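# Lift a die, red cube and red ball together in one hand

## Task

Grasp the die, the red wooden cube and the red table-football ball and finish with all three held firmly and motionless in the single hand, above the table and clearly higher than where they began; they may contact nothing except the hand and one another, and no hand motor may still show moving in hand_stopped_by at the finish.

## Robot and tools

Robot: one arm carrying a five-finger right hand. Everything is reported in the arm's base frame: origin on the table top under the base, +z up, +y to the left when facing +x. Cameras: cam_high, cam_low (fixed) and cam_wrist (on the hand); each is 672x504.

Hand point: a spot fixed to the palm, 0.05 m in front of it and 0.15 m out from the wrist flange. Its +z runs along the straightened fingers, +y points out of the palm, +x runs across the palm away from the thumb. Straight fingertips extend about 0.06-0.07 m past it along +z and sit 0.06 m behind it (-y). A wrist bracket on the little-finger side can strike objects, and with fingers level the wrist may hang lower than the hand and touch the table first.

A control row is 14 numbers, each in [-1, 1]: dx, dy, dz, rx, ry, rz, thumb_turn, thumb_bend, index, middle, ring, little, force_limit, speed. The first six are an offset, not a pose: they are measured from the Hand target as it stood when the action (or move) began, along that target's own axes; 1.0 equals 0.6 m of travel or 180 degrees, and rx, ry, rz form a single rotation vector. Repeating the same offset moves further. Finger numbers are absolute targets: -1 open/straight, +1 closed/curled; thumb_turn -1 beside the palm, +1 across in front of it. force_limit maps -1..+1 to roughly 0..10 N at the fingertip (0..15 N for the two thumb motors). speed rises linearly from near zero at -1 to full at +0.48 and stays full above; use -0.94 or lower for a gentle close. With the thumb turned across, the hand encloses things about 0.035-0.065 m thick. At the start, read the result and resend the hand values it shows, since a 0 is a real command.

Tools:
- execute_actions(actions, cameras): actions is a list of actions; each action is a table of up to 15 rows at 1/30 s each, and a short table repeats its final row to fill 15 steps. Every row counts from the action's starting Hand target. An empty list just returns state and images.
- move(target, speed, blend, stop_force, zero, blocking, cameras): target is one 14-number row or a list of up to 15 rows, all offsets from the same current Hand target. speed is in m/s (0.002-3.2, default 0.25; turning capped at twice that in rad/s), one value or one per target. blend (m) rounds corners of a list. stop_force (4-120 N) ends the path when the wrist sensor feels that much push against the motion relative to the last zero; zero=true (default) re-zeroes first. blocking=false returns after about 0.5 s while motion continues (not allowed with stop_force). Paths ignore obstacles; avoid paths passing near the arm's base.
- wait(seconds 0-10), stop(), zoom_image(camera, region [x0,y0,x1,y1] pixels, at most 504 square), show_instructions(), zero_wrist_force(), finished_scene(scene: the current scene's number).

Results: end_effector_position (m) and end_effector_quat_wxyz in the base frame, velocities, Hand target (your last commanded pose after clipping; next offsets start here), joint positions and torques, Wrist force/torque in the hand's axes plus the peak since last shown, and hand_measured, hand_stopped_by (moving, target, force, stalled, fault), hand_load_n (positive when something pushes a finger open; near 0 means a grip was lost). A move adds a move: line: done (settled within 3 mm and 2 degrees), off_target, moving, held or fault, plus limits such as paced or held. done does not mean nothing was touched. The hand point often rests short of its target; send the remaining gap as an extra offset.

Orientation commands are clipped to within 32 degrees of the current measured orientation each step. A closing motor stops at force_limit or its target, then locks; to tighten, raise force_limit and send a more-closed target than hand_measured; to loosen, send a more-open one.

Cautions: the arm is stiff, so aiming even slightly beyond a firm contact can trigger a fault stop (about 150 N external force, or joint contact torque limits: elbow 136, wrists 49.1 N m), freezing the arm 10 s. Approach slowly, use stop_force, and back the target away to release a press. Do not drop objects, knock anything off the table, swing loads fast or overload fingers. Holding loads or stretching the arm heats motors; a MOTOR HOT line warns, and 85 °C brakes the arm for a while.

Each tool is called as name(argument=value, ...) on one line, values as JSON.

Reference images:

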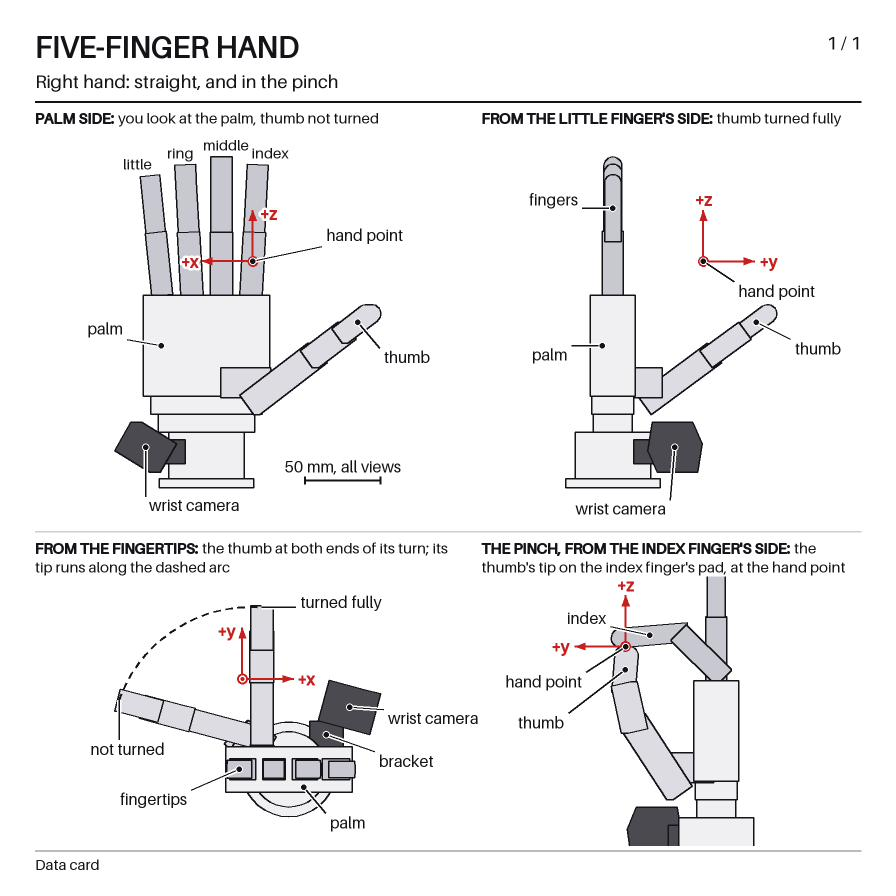

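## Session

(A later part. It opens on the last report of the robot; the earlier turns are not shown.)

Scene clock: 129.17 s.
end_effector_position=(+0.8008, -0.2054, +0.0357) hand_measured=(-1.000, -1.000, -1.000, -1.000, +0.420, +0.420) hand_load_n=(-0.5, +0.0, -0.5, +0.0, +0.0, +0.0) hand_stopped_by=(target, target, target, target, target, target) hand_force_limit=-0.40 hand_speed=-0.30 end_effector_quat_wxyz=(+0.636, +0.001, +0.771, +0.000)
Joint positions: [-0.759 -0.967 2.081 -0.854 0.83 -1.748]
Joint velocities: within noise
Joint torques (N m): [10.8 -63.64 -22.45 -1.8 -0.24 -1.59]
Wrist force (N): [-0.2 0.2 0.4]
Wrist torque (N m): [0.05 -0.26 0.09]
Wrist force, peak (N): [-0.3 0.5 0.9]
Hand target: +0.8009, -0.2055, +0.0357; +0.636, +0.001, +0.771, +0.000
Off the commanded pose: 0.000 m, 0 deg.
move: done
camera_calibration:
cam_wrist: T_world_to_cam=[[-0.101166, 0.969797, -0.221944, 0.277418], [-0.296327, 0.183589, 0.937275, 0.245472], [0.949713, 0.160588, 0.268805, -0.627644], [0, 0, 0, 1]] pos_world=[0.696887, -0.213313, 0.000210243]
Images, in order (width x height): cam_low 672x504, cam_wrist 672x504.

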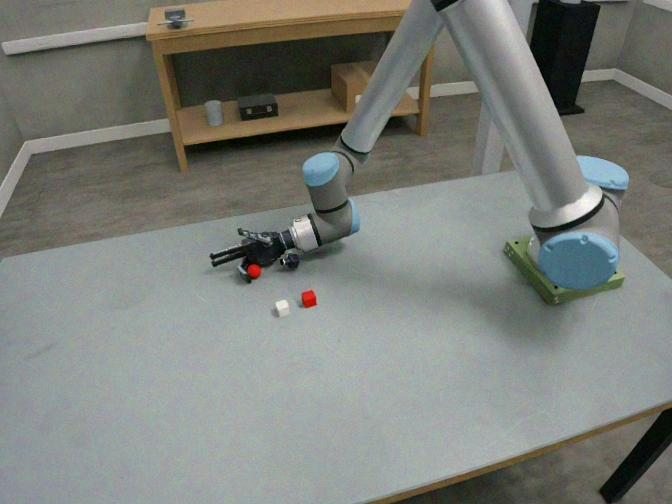

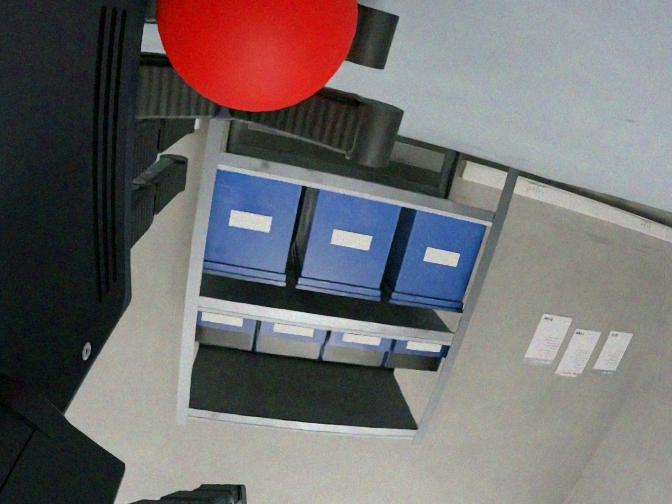

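move(target=[0,0,0,0,0,0,-1,-1,-1,-1,1,1,-0.4,-0.7], cameras=["cam_wrist","cam_low"])

zoom_image(camera="cam_low", region=[180, 210, 320, 310])

Scene clock: 132.20 s.
end_effector_position=(+0.8009, -0.2055, +0.0357) hand_measured=(-1.000, -1.000, -1.000, -1.000, +1.000, +0.858) hand_load_n=(+0.0, +0.0, +0.0, +0.0, +0.0, +8.5) hand_stopped_by=(target, target, target, target, target, force) hand_force_limit=-0.40 hand_speed=-0.70 end_effector_quat_wxyz=(+0.636, +0.001, +0.771, +0.000)
Joint positions: [-0.759 -0.967 2.081 -0.854 0.83 -1.748]
Joint velocities: within noise
Joint torques (N m): [10.07 -51.26 -22.73 2.13 1.73 0.46]
Wrist force (N): [0.1 0.0 0.3]
Wrist torque (N m): [0.02 -0.27 0.10]
Wrist force, peak (N): [-0.2 0.3 0.9]
Hand target: +0.8009, -0.2055, +0.0357; +0.636, +0.001, +0.771, +0.000
Off the commanded pose: 0.000 m, 0 deg.
move: done
camera_calibration:
cam_wrist: T_world_to_cam=[[-0.101166, 0.969797, -0.221944, 0.277428], [-0.296327, 0.183589, 0.937275, 0.245501], [0.949713, 0.160588, 0.268805, -0.627739], [0, 0, 0, 1]] pos_world=[0.696987, -0.213313, 0.000210243]
Images, in order (width x height): cam_low 672x504, cam_wrist 672x504.

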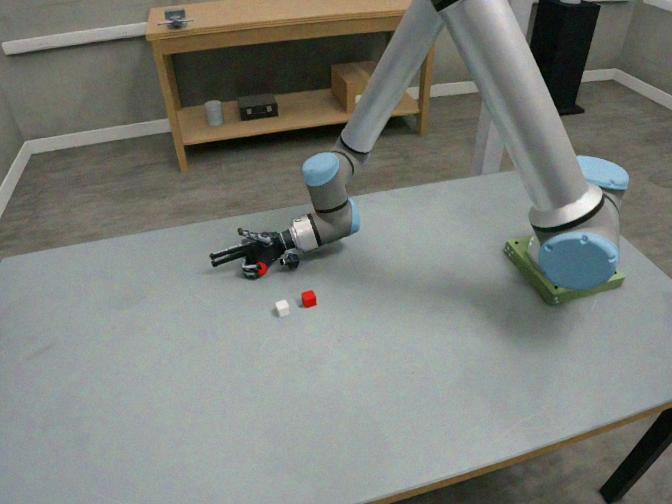

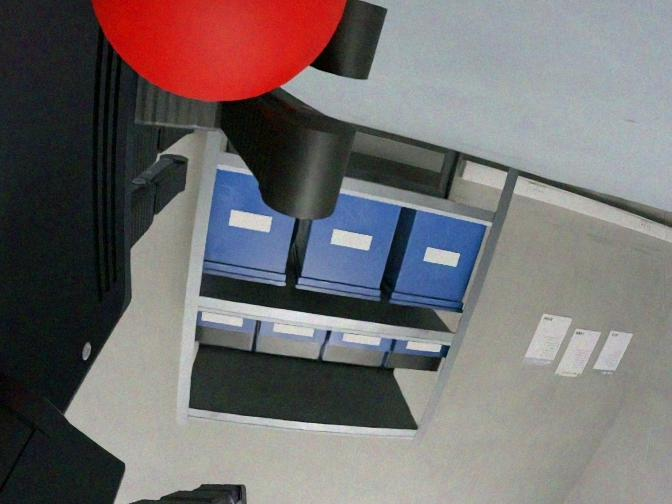

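Scaled by 3.600 from the camera's 672x504 image, which has a finer 960x720 frame.

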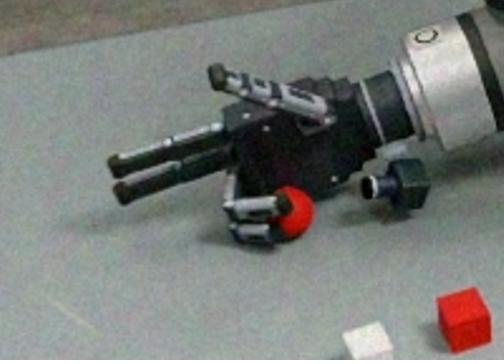

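move(target=[[-0.147,0,-0.0285,0,0,0,-1,-1,-1,-1,1,1,-0.4,-0.7],[-0.0898,0.1925,-0.3247,-0.1165,0.0505,-0.5097,1,-0.9,-0.9,-0.9,1,1,-0.4,-0.7]], speed=[0.05,0.08])

zoom_image(camera="cam_wrist", region=[380, 100, 580, 280])

Scene clock: 146.27 s.
end_effector_position=(+0.6578, -0.1139, +0.1257) hand_measured=(-1.000, -1.000, -1.000, -1.000, +1.000, +0.858) hand_load_n=(-0.5, +0.0, +0.0, +0.0, +0.0, +8.5) hand_stopped_by=(target, target, target, target, target, force) hand_force_limit=-0.40 hand_speed=-0.70 end_effector_quat_wxyz=(+0.461, -0.539, +0.651, -0.271)
Joint positions: [-0.782 -1.36 2.146 -0.108 0.751 -3.327]
Joint velocities: within noise
Joint torques (N m): [-4.51 -30.68 -33.07 -1.44 -2.67 2.24]
Wrist force (N): [0.7 0.3 0.6]
Wrist torque (N m): [0.16 -0.28 0.08]
Wrist force, peak (N): [0.7 0.8 0.8]
Hand target: +0.6579, -0.1141, +0.1257; +0.461, -0.539, +0.651, -0.271 (not the last commanded pose)
Off the commanded pose: 0.045 m, 20 deg.
move: off_target (path cut at 10 s); path passed 1 of 2 targets; target 2's new numbers were not sent
camera_calibration:
cam_wrist: T_world_to_cam=[[-0.488775, 0.0282657, -0.871952, 0.423525], [-0.507126, 0.804062, 0.310336, 0.390103], [0.709875, 0.593874, -0.378671, -0.24226], [0, 0, 0, 1]] pos_world=[0.576814, -0.181766, 0.156494]

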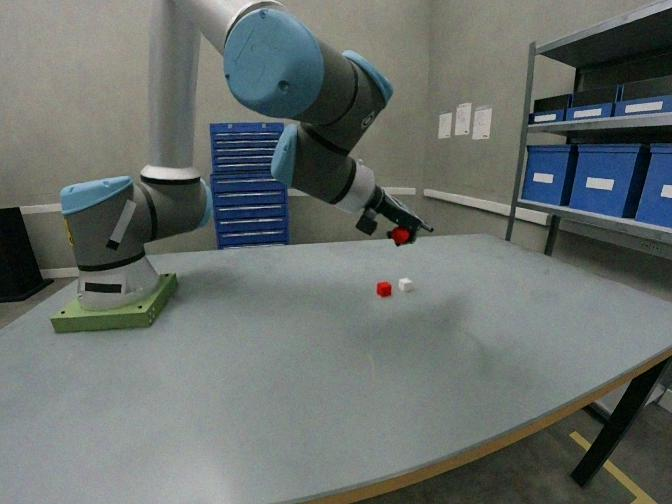

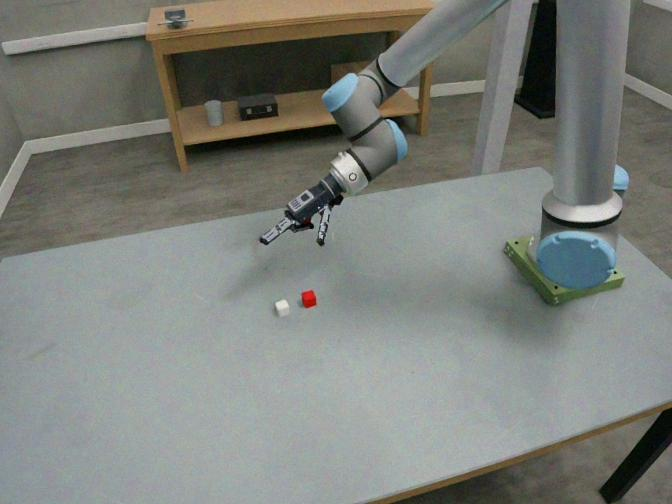

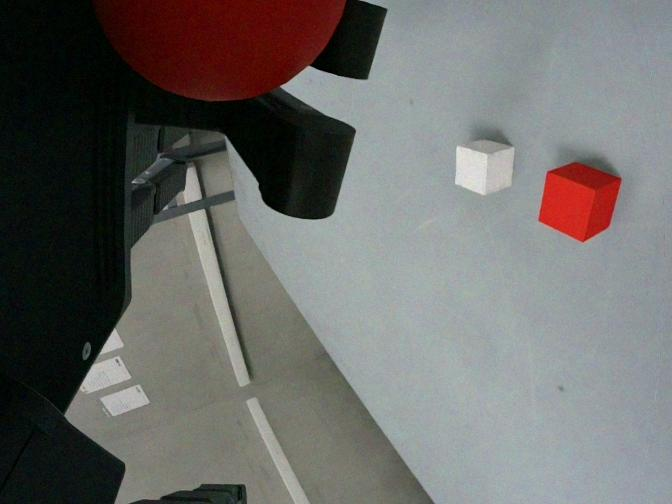

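Scaled by 2.520 from the camera's 672x504 image, which has a finer 960x720 frame.

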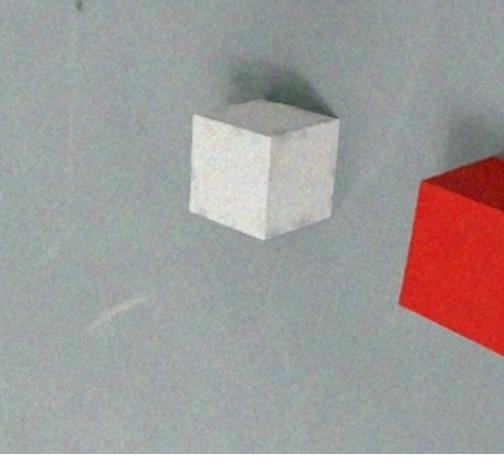

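move(target=[-0.0386,0.0395,-0.0506,-0.0244,0.0102,-0.1076,1,-0.9,-0.9,-0.9,1,1,-0.4,-0.7], speed=0.08)

zoom_image(camera="cam_wrist", region=[380, 100, 600, 280])

Scene clock: 156.07 s.
end_effector_position=(+0.6200, -0.0900, +0.1257) hand_measured=(+1.000, -0.900, -0.900, -0.900, +1.000, +0.858) hand_load_n=(+0.0, +0.0, +0.0, +0.0, +0.0, +9.0) hand_stopped_by=(target, target, target, target, target, force) hand_force_limit=-0.40 hand_speed=-0.70 end_effector_quat_wxyz=(-0.377, +0.654, -0.568, +0.328)
Joint positions: [-0.734 -1.447 2.194 -0.015 0.845 -3.68]
Joint velocities: within noise
Joint torques (N m): [-10.05 -24.89 -35.63 -0.14 -2.64 -0.9]
Wrist force (N): [0.8 0.0 0.5]
Wrist torque (N m): [0.11 -0.24 0.07]
Wrist force, peak (N): [1.3 0.2 0.8]
Hand target: +0.6200, -0.0900, +0.1257; -0.377, +0.654, -0.568, +0.328
Off the commanded pose: 0.000 m, 0 deg.
move: done
camera_calibration:
cam_wrist: T_world_to_cam=[[-0.496292, -0.310963, -0.810553, 0.370789], [-0.614099, 0.785697, 0.0745781, 0.44594], [0.613658, 0.534773, -0.580898, -0.149895], [0, 0, 0, 1]] pos_world=[0.549856, -0.154913, 0.180213]

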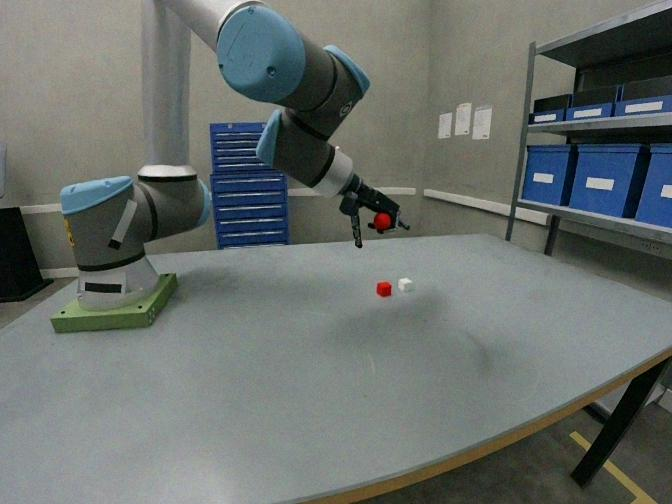

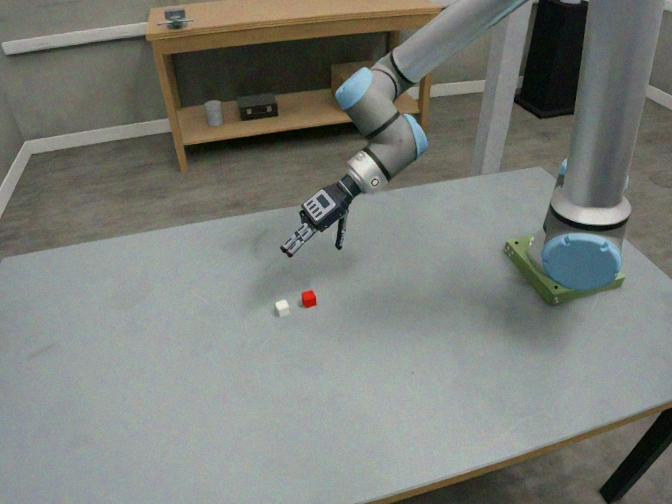

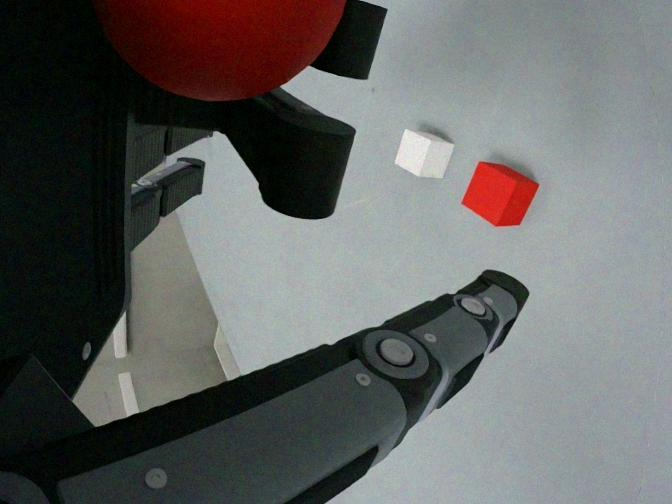

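Scaled by 2.291 from the camera's 672x504 image, which has a finer 960x720 frame.

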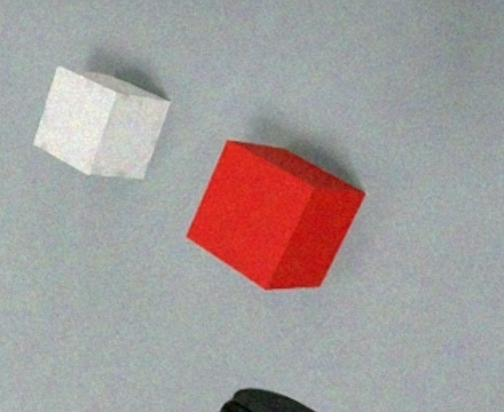

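move(target=[[0.0007,0.0973,0.1172,0,0,0,1,-0.5,-0.9,-0.9,1,1,-0.4,-0.7],[0.0007,0.1724,0.1605,0,0,0,1,-0.5,-0.9,-0.9,1,1,-0.4,-0.7]], speed=[0.08,0.04], stop_force=8, cameras=["cam_low","cam_wrist"])

zoom_image(camera="cam_low", region=[240, 230, 380, 330])

Scene clock: 169.27 s.
end_effector_position=(+0.6515, -0.0861, -0.0121) hand_measured=(+1.000, -0.500, -0.900, -0.900, +1.000, +0.858) hand_load_n=(+0.0, +0.0, +0.0, +0.0, +0.0, +9.0) hand_stopped_by=(target, target, target, target, target, force) hand_force_limit=-0.40 hand_speed=-0.70 end_effector_quat_wxyz=(-0.377, +0.654, -0.568, +0.328)
Joint positions: [-0.679 -1.198 2.216 -0.316 0.886 -3.633]
Joint velocities: within noise
Joint torques (N m): [-1.05 -62.52 -28.17 3.29 -2.53 0.63]
Wrist force (N): [0.3 0.4 0.2]
Wrist torque (N m): [0.16 -0.17 0.05]
Wrist force, peak (N): [0.2 1.1 1.1]
Hand target: +0.6515, -0.0860, -0.0121; -0.377, +0.654, -0.568, +0.328
Off the commanded pose: 0.000 m, 0 deg.
move: done
camera_calibration:
cam_wrist: T_world_to_cam=[[-0.496292, -0.310963, -0.810553, 0.276022], [-0.614099, 0.785697, 0.0745781, 0.47249], [0.613658, 0.534773, -0.580898, -0.251301], [0, 0, 0, 1]] pos_world=[0.581356, -0.151013, 0.042513]
Images, in order (width x height): cam_low 672x504, cam_wrist 672x504.

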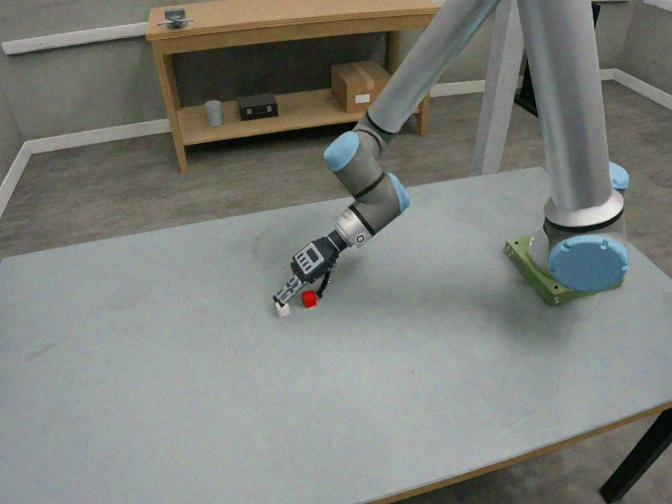

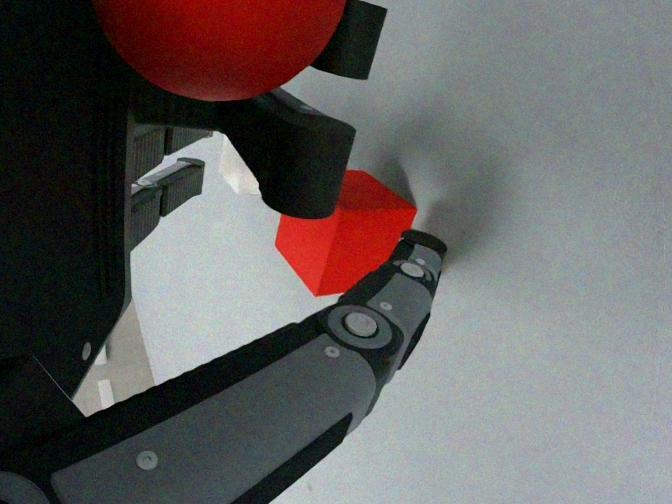

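Scaled by 3.600 from the camera's 672x504 image, which has a finer 960x720 frame.

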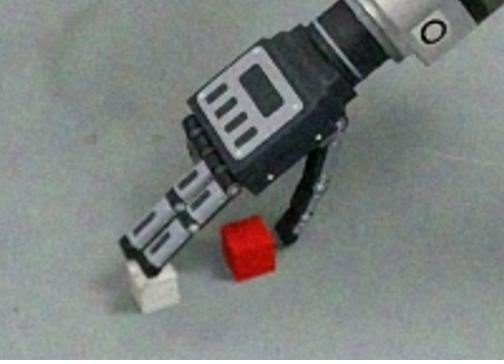

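move(target=[0,-0.0292,0.0505,0,0,0,1,-0.5,-0.9,-0.9,1,1,-0.4,-0.7], speed=0.02, cameras=["cam_low","cam_wrist"])

zoom_image(camera="cam_low", region=[240, 230, 380, 330])

Scene clock: 174.20 s.
end_effector_position=(+0.6863, -0.0812, -0.0120) hand_measured=(+1.000, -0.500, -0.900, -0.900, +1.000, +0.858) hand_load_n=(+0.0, +0.0, +0.0, +0.0, +0.0, +8.5) hand_stopped_by=(target, target, target, target, target, force) hand_force_limit=-0.40 hand_speed=-0.70 end_effector_quat_wxyz=(-0.377, +0.654, -0.568, +0.328)
Joint positions: [-0.625 -1.168 2.156 -0.313 0.927 -3.59]
Joint velocities: within noise
Joint torques (N m): [-6.76 -63.78 -11.01 3.31 -0.98 -1.29]
Wrist force (N): [0.5 0.5 0.7]
Wrist torque (N m): [0.15 -0.24 0.08]
Wrist force, peak (N): [0.5 0.7 1.0]
Hand target: +0.6861, -0.0812, -0.0120; -0.377, +0.654, -0.568, +0.328
Off the commanded pose: 0.000 m, 0 deg.
move: done
camera_calibration:
cam_wrist: T_world_to_cam=[[-0.496322, -0.310925, -0.810549, 0.294841], [-0.614075, 0.785712, 0.0746182, 0.489996], [0.613658, 0.534773, -0.580898, -0.275276], [0, 0, 0, 1]] pos_world=[0.616156, -0.146112, 0.042513]
Images, in order (width x height): cam_low 672x504, cam_wrist 672x504.

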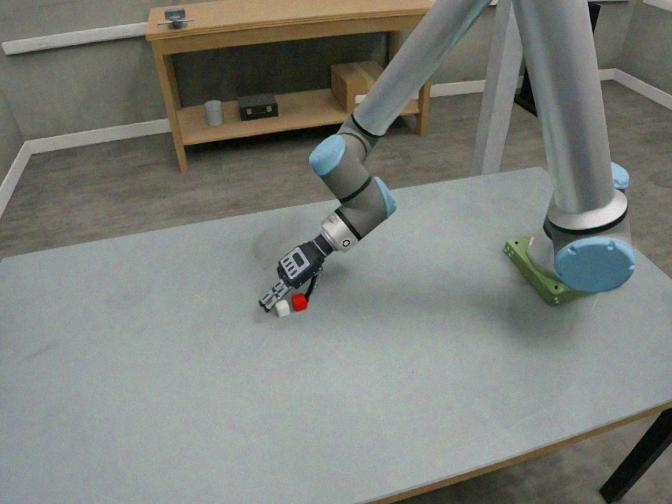

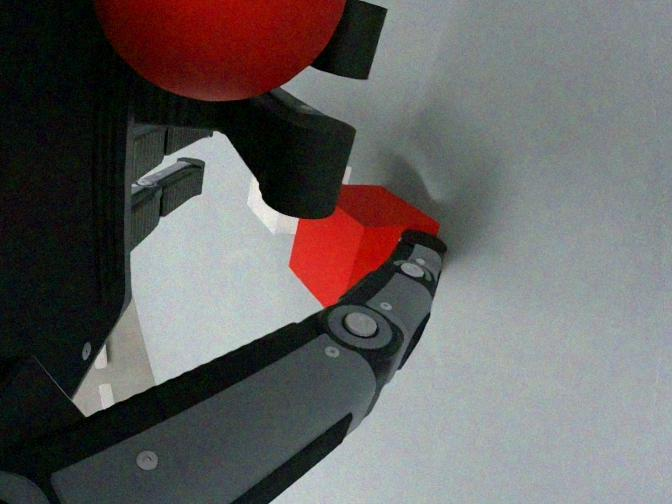

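Scaled by 3.600 from the camera's 672x504 image, which has a finer 960x720 frame.

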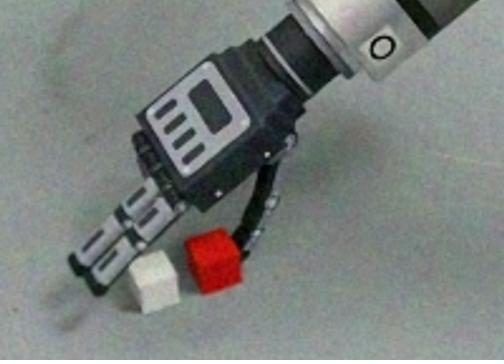

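move(target=[0,0,0,0,0,0,1,-0.5,0.2,0.2,1,1,-0.3,-0.85], cameras=["cam_wrist","cam_low"])

zoom_image(camera="cam_low", region=[240, 230, 380, 330])

Scene clock: 179.43 s.
end_effector_position=(+0.6861, -0.0811, -0.0120) hand_measured=(+1.000, -0.502, -0.276, -0.278, +1.000, +0.858) hand_load_n=(-0.5, +5.0, +4.5, +5.0, +0.0, +8.5) hand_stopped_by=(target, target, force, force, target, force) hand_force_limit=-0.30 hand_speed=-0.85 end_effector_quat_wxyz=(-0.377, +0.654, -0.568, +0.328)
Joint positions: [-0.625 -1.168 2.156 -0.313 0.927 -3.59]
Joint velocities: within noise
Joint torques (N m): [-6.88 -54.51 -20.4 -0.03 -0.34 -2.59]
Wrist force (N): [0.0 -10.0 -3.5]
Wrist torque (N m): [0.00 -0.19 -0.03]
Wrist force, peak (N): [0.1 -11.3 -2.9]
Hand target: +0.6861, -0.0812, -0.0120; -0.377, +0.654, -0.568, +0.328
Off the commanded pose: 0.000 m, 0 deg.
move: done
camera_calibration:
cam_wrist: T_world_to_cam=[[-0.496173, -0.311007, -0.810609, 0.294641], [-0.614159, 0.785659, 0.0744917, 0.489923], [0.613694, 0.534804, -0.580831, -0.275175], [0, 0, 0, 1]] pos_world=[0.615957, -0.146113, 0.0425132]
Images, in order (width x height): cam_low 672x504, cam_wrist 672x504.

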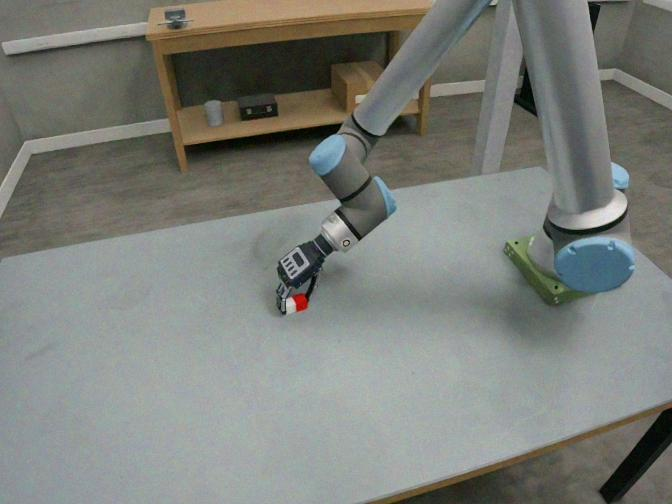

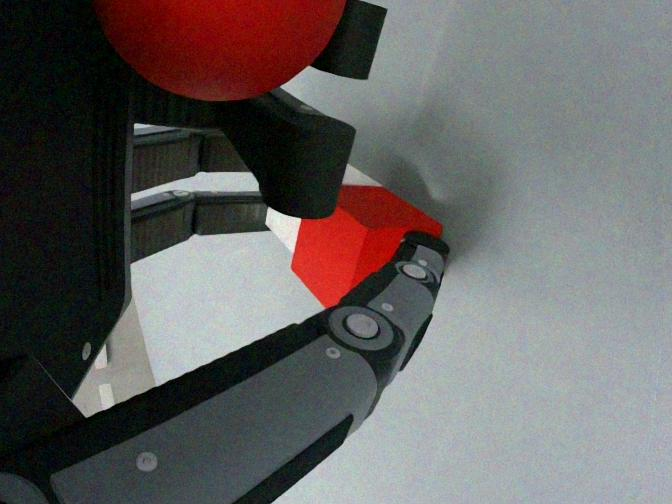

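Scaled by 3.600 from the camera's 672x504 image, which has a finer 960x720 frame.

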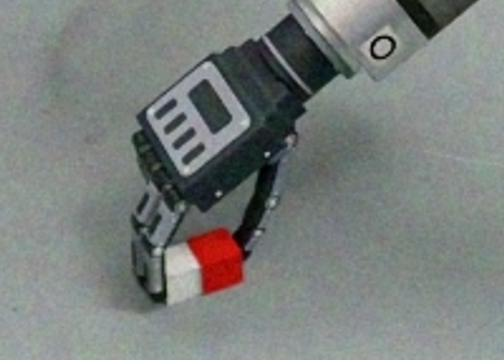

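move(target=[0,0,0,0,0,0,1,-0.5,0.3,0.3,1,1,0.2,-0.9], cameras=[])

move(target=[0,-0.0433,-0.025,0,0,0,1,-0.5,0.3,0.3,1,1,0.2,-0.9], speed=0.03, cameras=["cam_wrist","cam_low"])

zoom_image(camera="cam_low", region=[240, 220, 380, 320])

Scene clock: 183.50 s.
end_effector_position=(+0.6861, -0.0812, -0.0120) hand_measured=(+1.000, -0.502, -0.270, -0.270, +1.000, +0.858) hand_load_n=(-0.5, +6.5, +6.0, +7.0, +0.0, +8.5) hand_stopped_by=(target, target, force, force, target, force) hand_force_limit=0.20 hand_speed=-0.90 end_effector_quat_wxyz=(-0.377, +0.654, -0.568, +0.328)
Joint positions: [-0.625 -1.168 2.156 -0.313 0.927 -3.59]
Joint velocities: within noise
Joint torques (N m): [-9.9 -35.75 -23.31 3.49 1.62 -3.18]
Wrist force (N): [-0.3 -13.5 -5.0]
Wrist torque (N m): [-0.02 -0.16 -0.08]
Wrist force, peak (N): [0.0 -14.5 -4.0]
Hand target: +0.6861, -0.0812, -0.0120; -0.377, +0.654, -0.568, +0.328
Off the commanded pose: 0.000 m, 0 deg.
move: done
No camera images: "cameras" was empty.

Scene clock: 184.77 s.
end_effector_position=(+0.6861, -0.0812, +0.0181) hand_measured=(+1.000, -0.502, -0.270, -0.270, +1.000, +0.858) hand_load_n=(+0.0, +9.0, +3.0, +4.0, +0.0, +8.5) hand_stopped_by=(target, target, force, force, target, force) hand_force_limit=0.20 hand_speed=-0.90 end_effector_quat_wxyz=(-0.377, +0.654, -0.568, +0.328)
Joint positions: [-0.625 -1.216 2.145 -0.255 0.927 -3.59]
Joint velocities: within noise
Joint torques (N m): [0.59 -38.38 -24.46 -1.42 1.67 -0.29]
Wrist force (N): [0.2 0.8 0.4]
Wrist torque (N m): [0.17 -0.15 0.06]
Wrist force, peak (N): [0.0 -13.2 -5.0]
Hand target: +0.6861, -0.0811, +0.0180; -0.377, +0.654, -0.568, +0.328
Off the commanded pose: 0.000 m, 0 deg.
move: done
camera_calibration:
cam_wrist: T_world_to_cam=[[-0.496292, -0.310963, -0.810553, 0.319196], [-0.614099, 0.785697, 0.0745781, 0.487635], [0.613658, 0.534773, -0.580898, -0.25761], [0, 0, 0, 1]] pos_world=[0.615956, -0.146113, 0.072713]
Images, in order (width x height): cam_low 672x504, cam_wrist 672x504.

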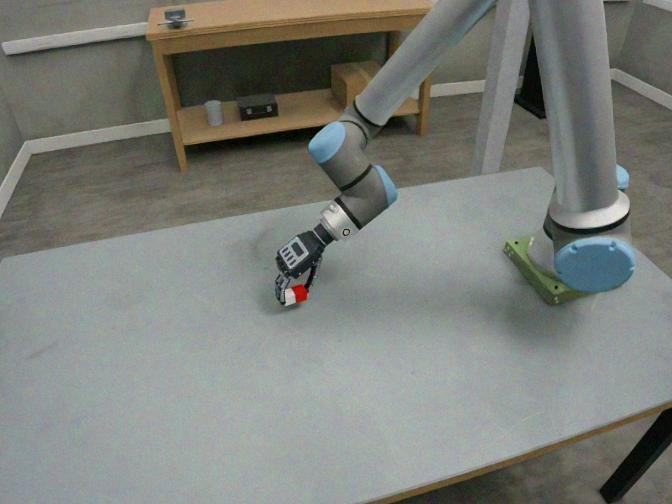

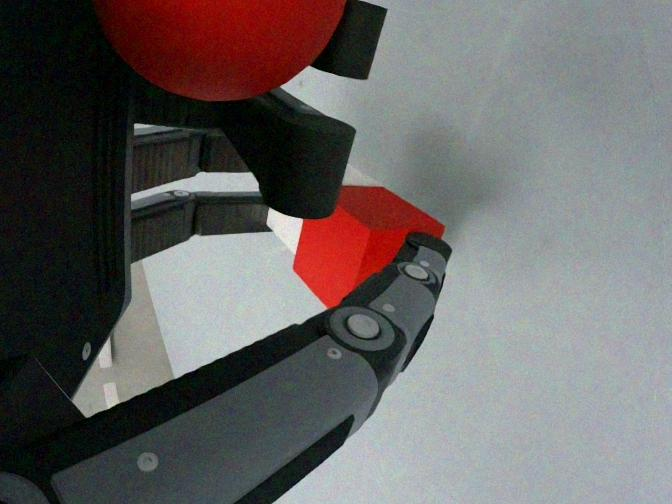

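Scaled by 3.600 from the camera's 672x504 image, which has a finer 960x720 frame.

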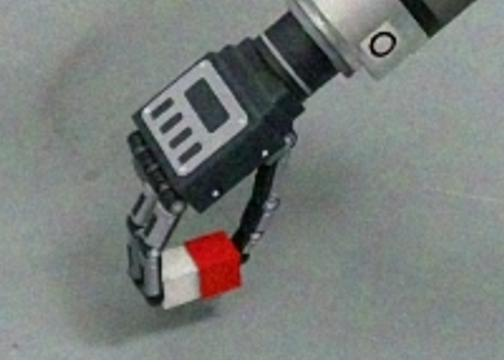

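move(target=[0,-0.26,-0.15,0,0,0,1,-0.5,0.3,0.3,1,1,0.2,-0.9], speed=0.05, cameras=[])

wait(seconds=2)

Scene clock: 191.00 s.
end_effector_position=(+0.6862, -0.0811, +0.1983) hand_measured=(+1.000, -0.502, -0.270, -0.270, +1.000, +0.858) hand_load_n=(+0.0, +9.5, +3.5, +4.0, +0.0, +8.5) hand_stopped_by=(target, target, force, force, target, force) hand_force_limit=0.20 hand_speed=-0.90 end_effector_quat_wxyz=(-0.377, +0.654, -0.568, +0.328)
Joint positions: [-0.625 -1.448 2.023 0.098 0.927 -3.59]
Joint velocities: within noise
Joint torques (N m): [10.11 -32.27 -21.58 -1.59 1.83 -0.01]
Wrist force (N): [0.6 0.6 0.6]
Wrist torque (N m): [0.12 -0.25 0.07]
Wrist force, peak (N): [0.2 1.6 1.1]
Hand target: +0.6861, -0.0810, +0.1981; -0.377, +0.654, -0.568, +0.328
Off the commanded pose: 0.000 m, 0 deg.
move: done
No camera images: "cameras" was empty.

Scene clock: 193.00 s.
end_effector_position=(+0.6861, -0.0810, +0.1981) hand_measured=(+1.000, -0.502, -0.270, -0.270, +1.000, +0.858) hand_load_n=(+0.0, +9.5, +3.0, +3.5, +0.0, +8.5) hand_stopped_by=(target, target, force, force, target, force) hand_force_limit=0.20 hand_speed=-0.90 end_effector_quat_wxyz=(-0.377, +0.654, -0.568, +0.328)
Joint positions: [-0.625 -1.447 2.024 0.098 0.927 -3.59]
Joint velocities: within noise
Joint torques (N m): [2.07 -29.44 -25.09 -0.75 0.11 -1.01]
Wrist force (N): [0.3 0.9 0.3]
Wrist torque (N m): [0.20 -0.20 0.06]
Wrist force, peak (N): [0.7 0.9 0.7]
Hand target: +0.6861, -0.0810, +0.1981; -0.377, +0.654, -0.568, +0.328
Off the commanded pose: 0.000 m, 0 deg.
wait: 2.00 s; at rest by 0.17 s
camera_calibration:
cam_wrist: T_world_to_cam=[[-0.496273, -0.310987, -0.810555, 0.465031], [-0.614115, 0.785688, 0.074553, 0.474155], [0.613658, 0.534773, -0.580897, -0.153161], [0, 0, 0, 1]] pos_world=[0.615956, -0.146013, 0.252613]

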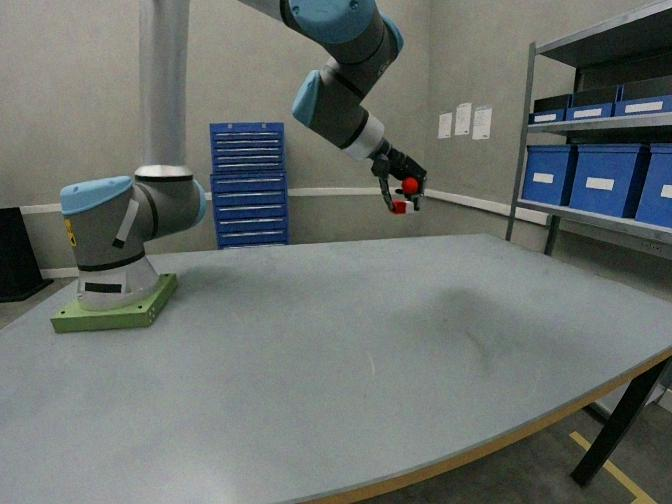

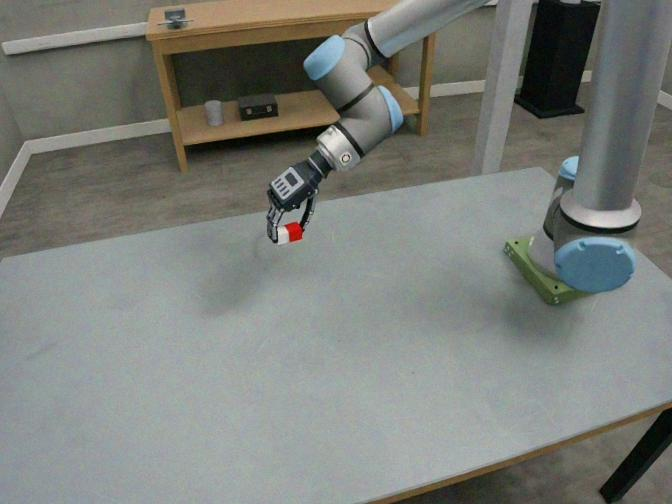

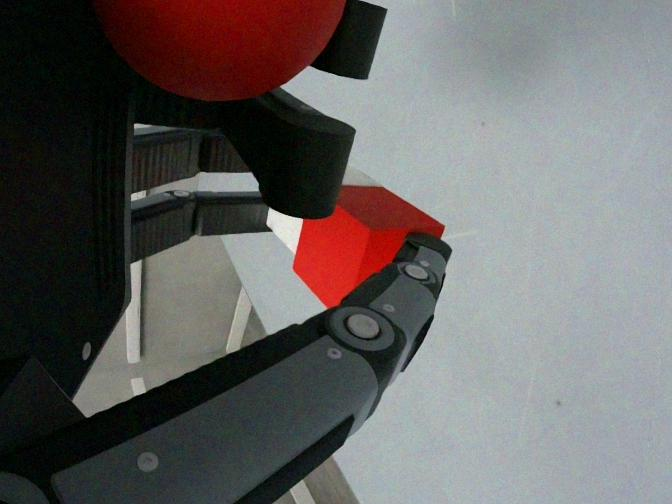

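finished_scene(scene=2)

The scene is finished: the task was done.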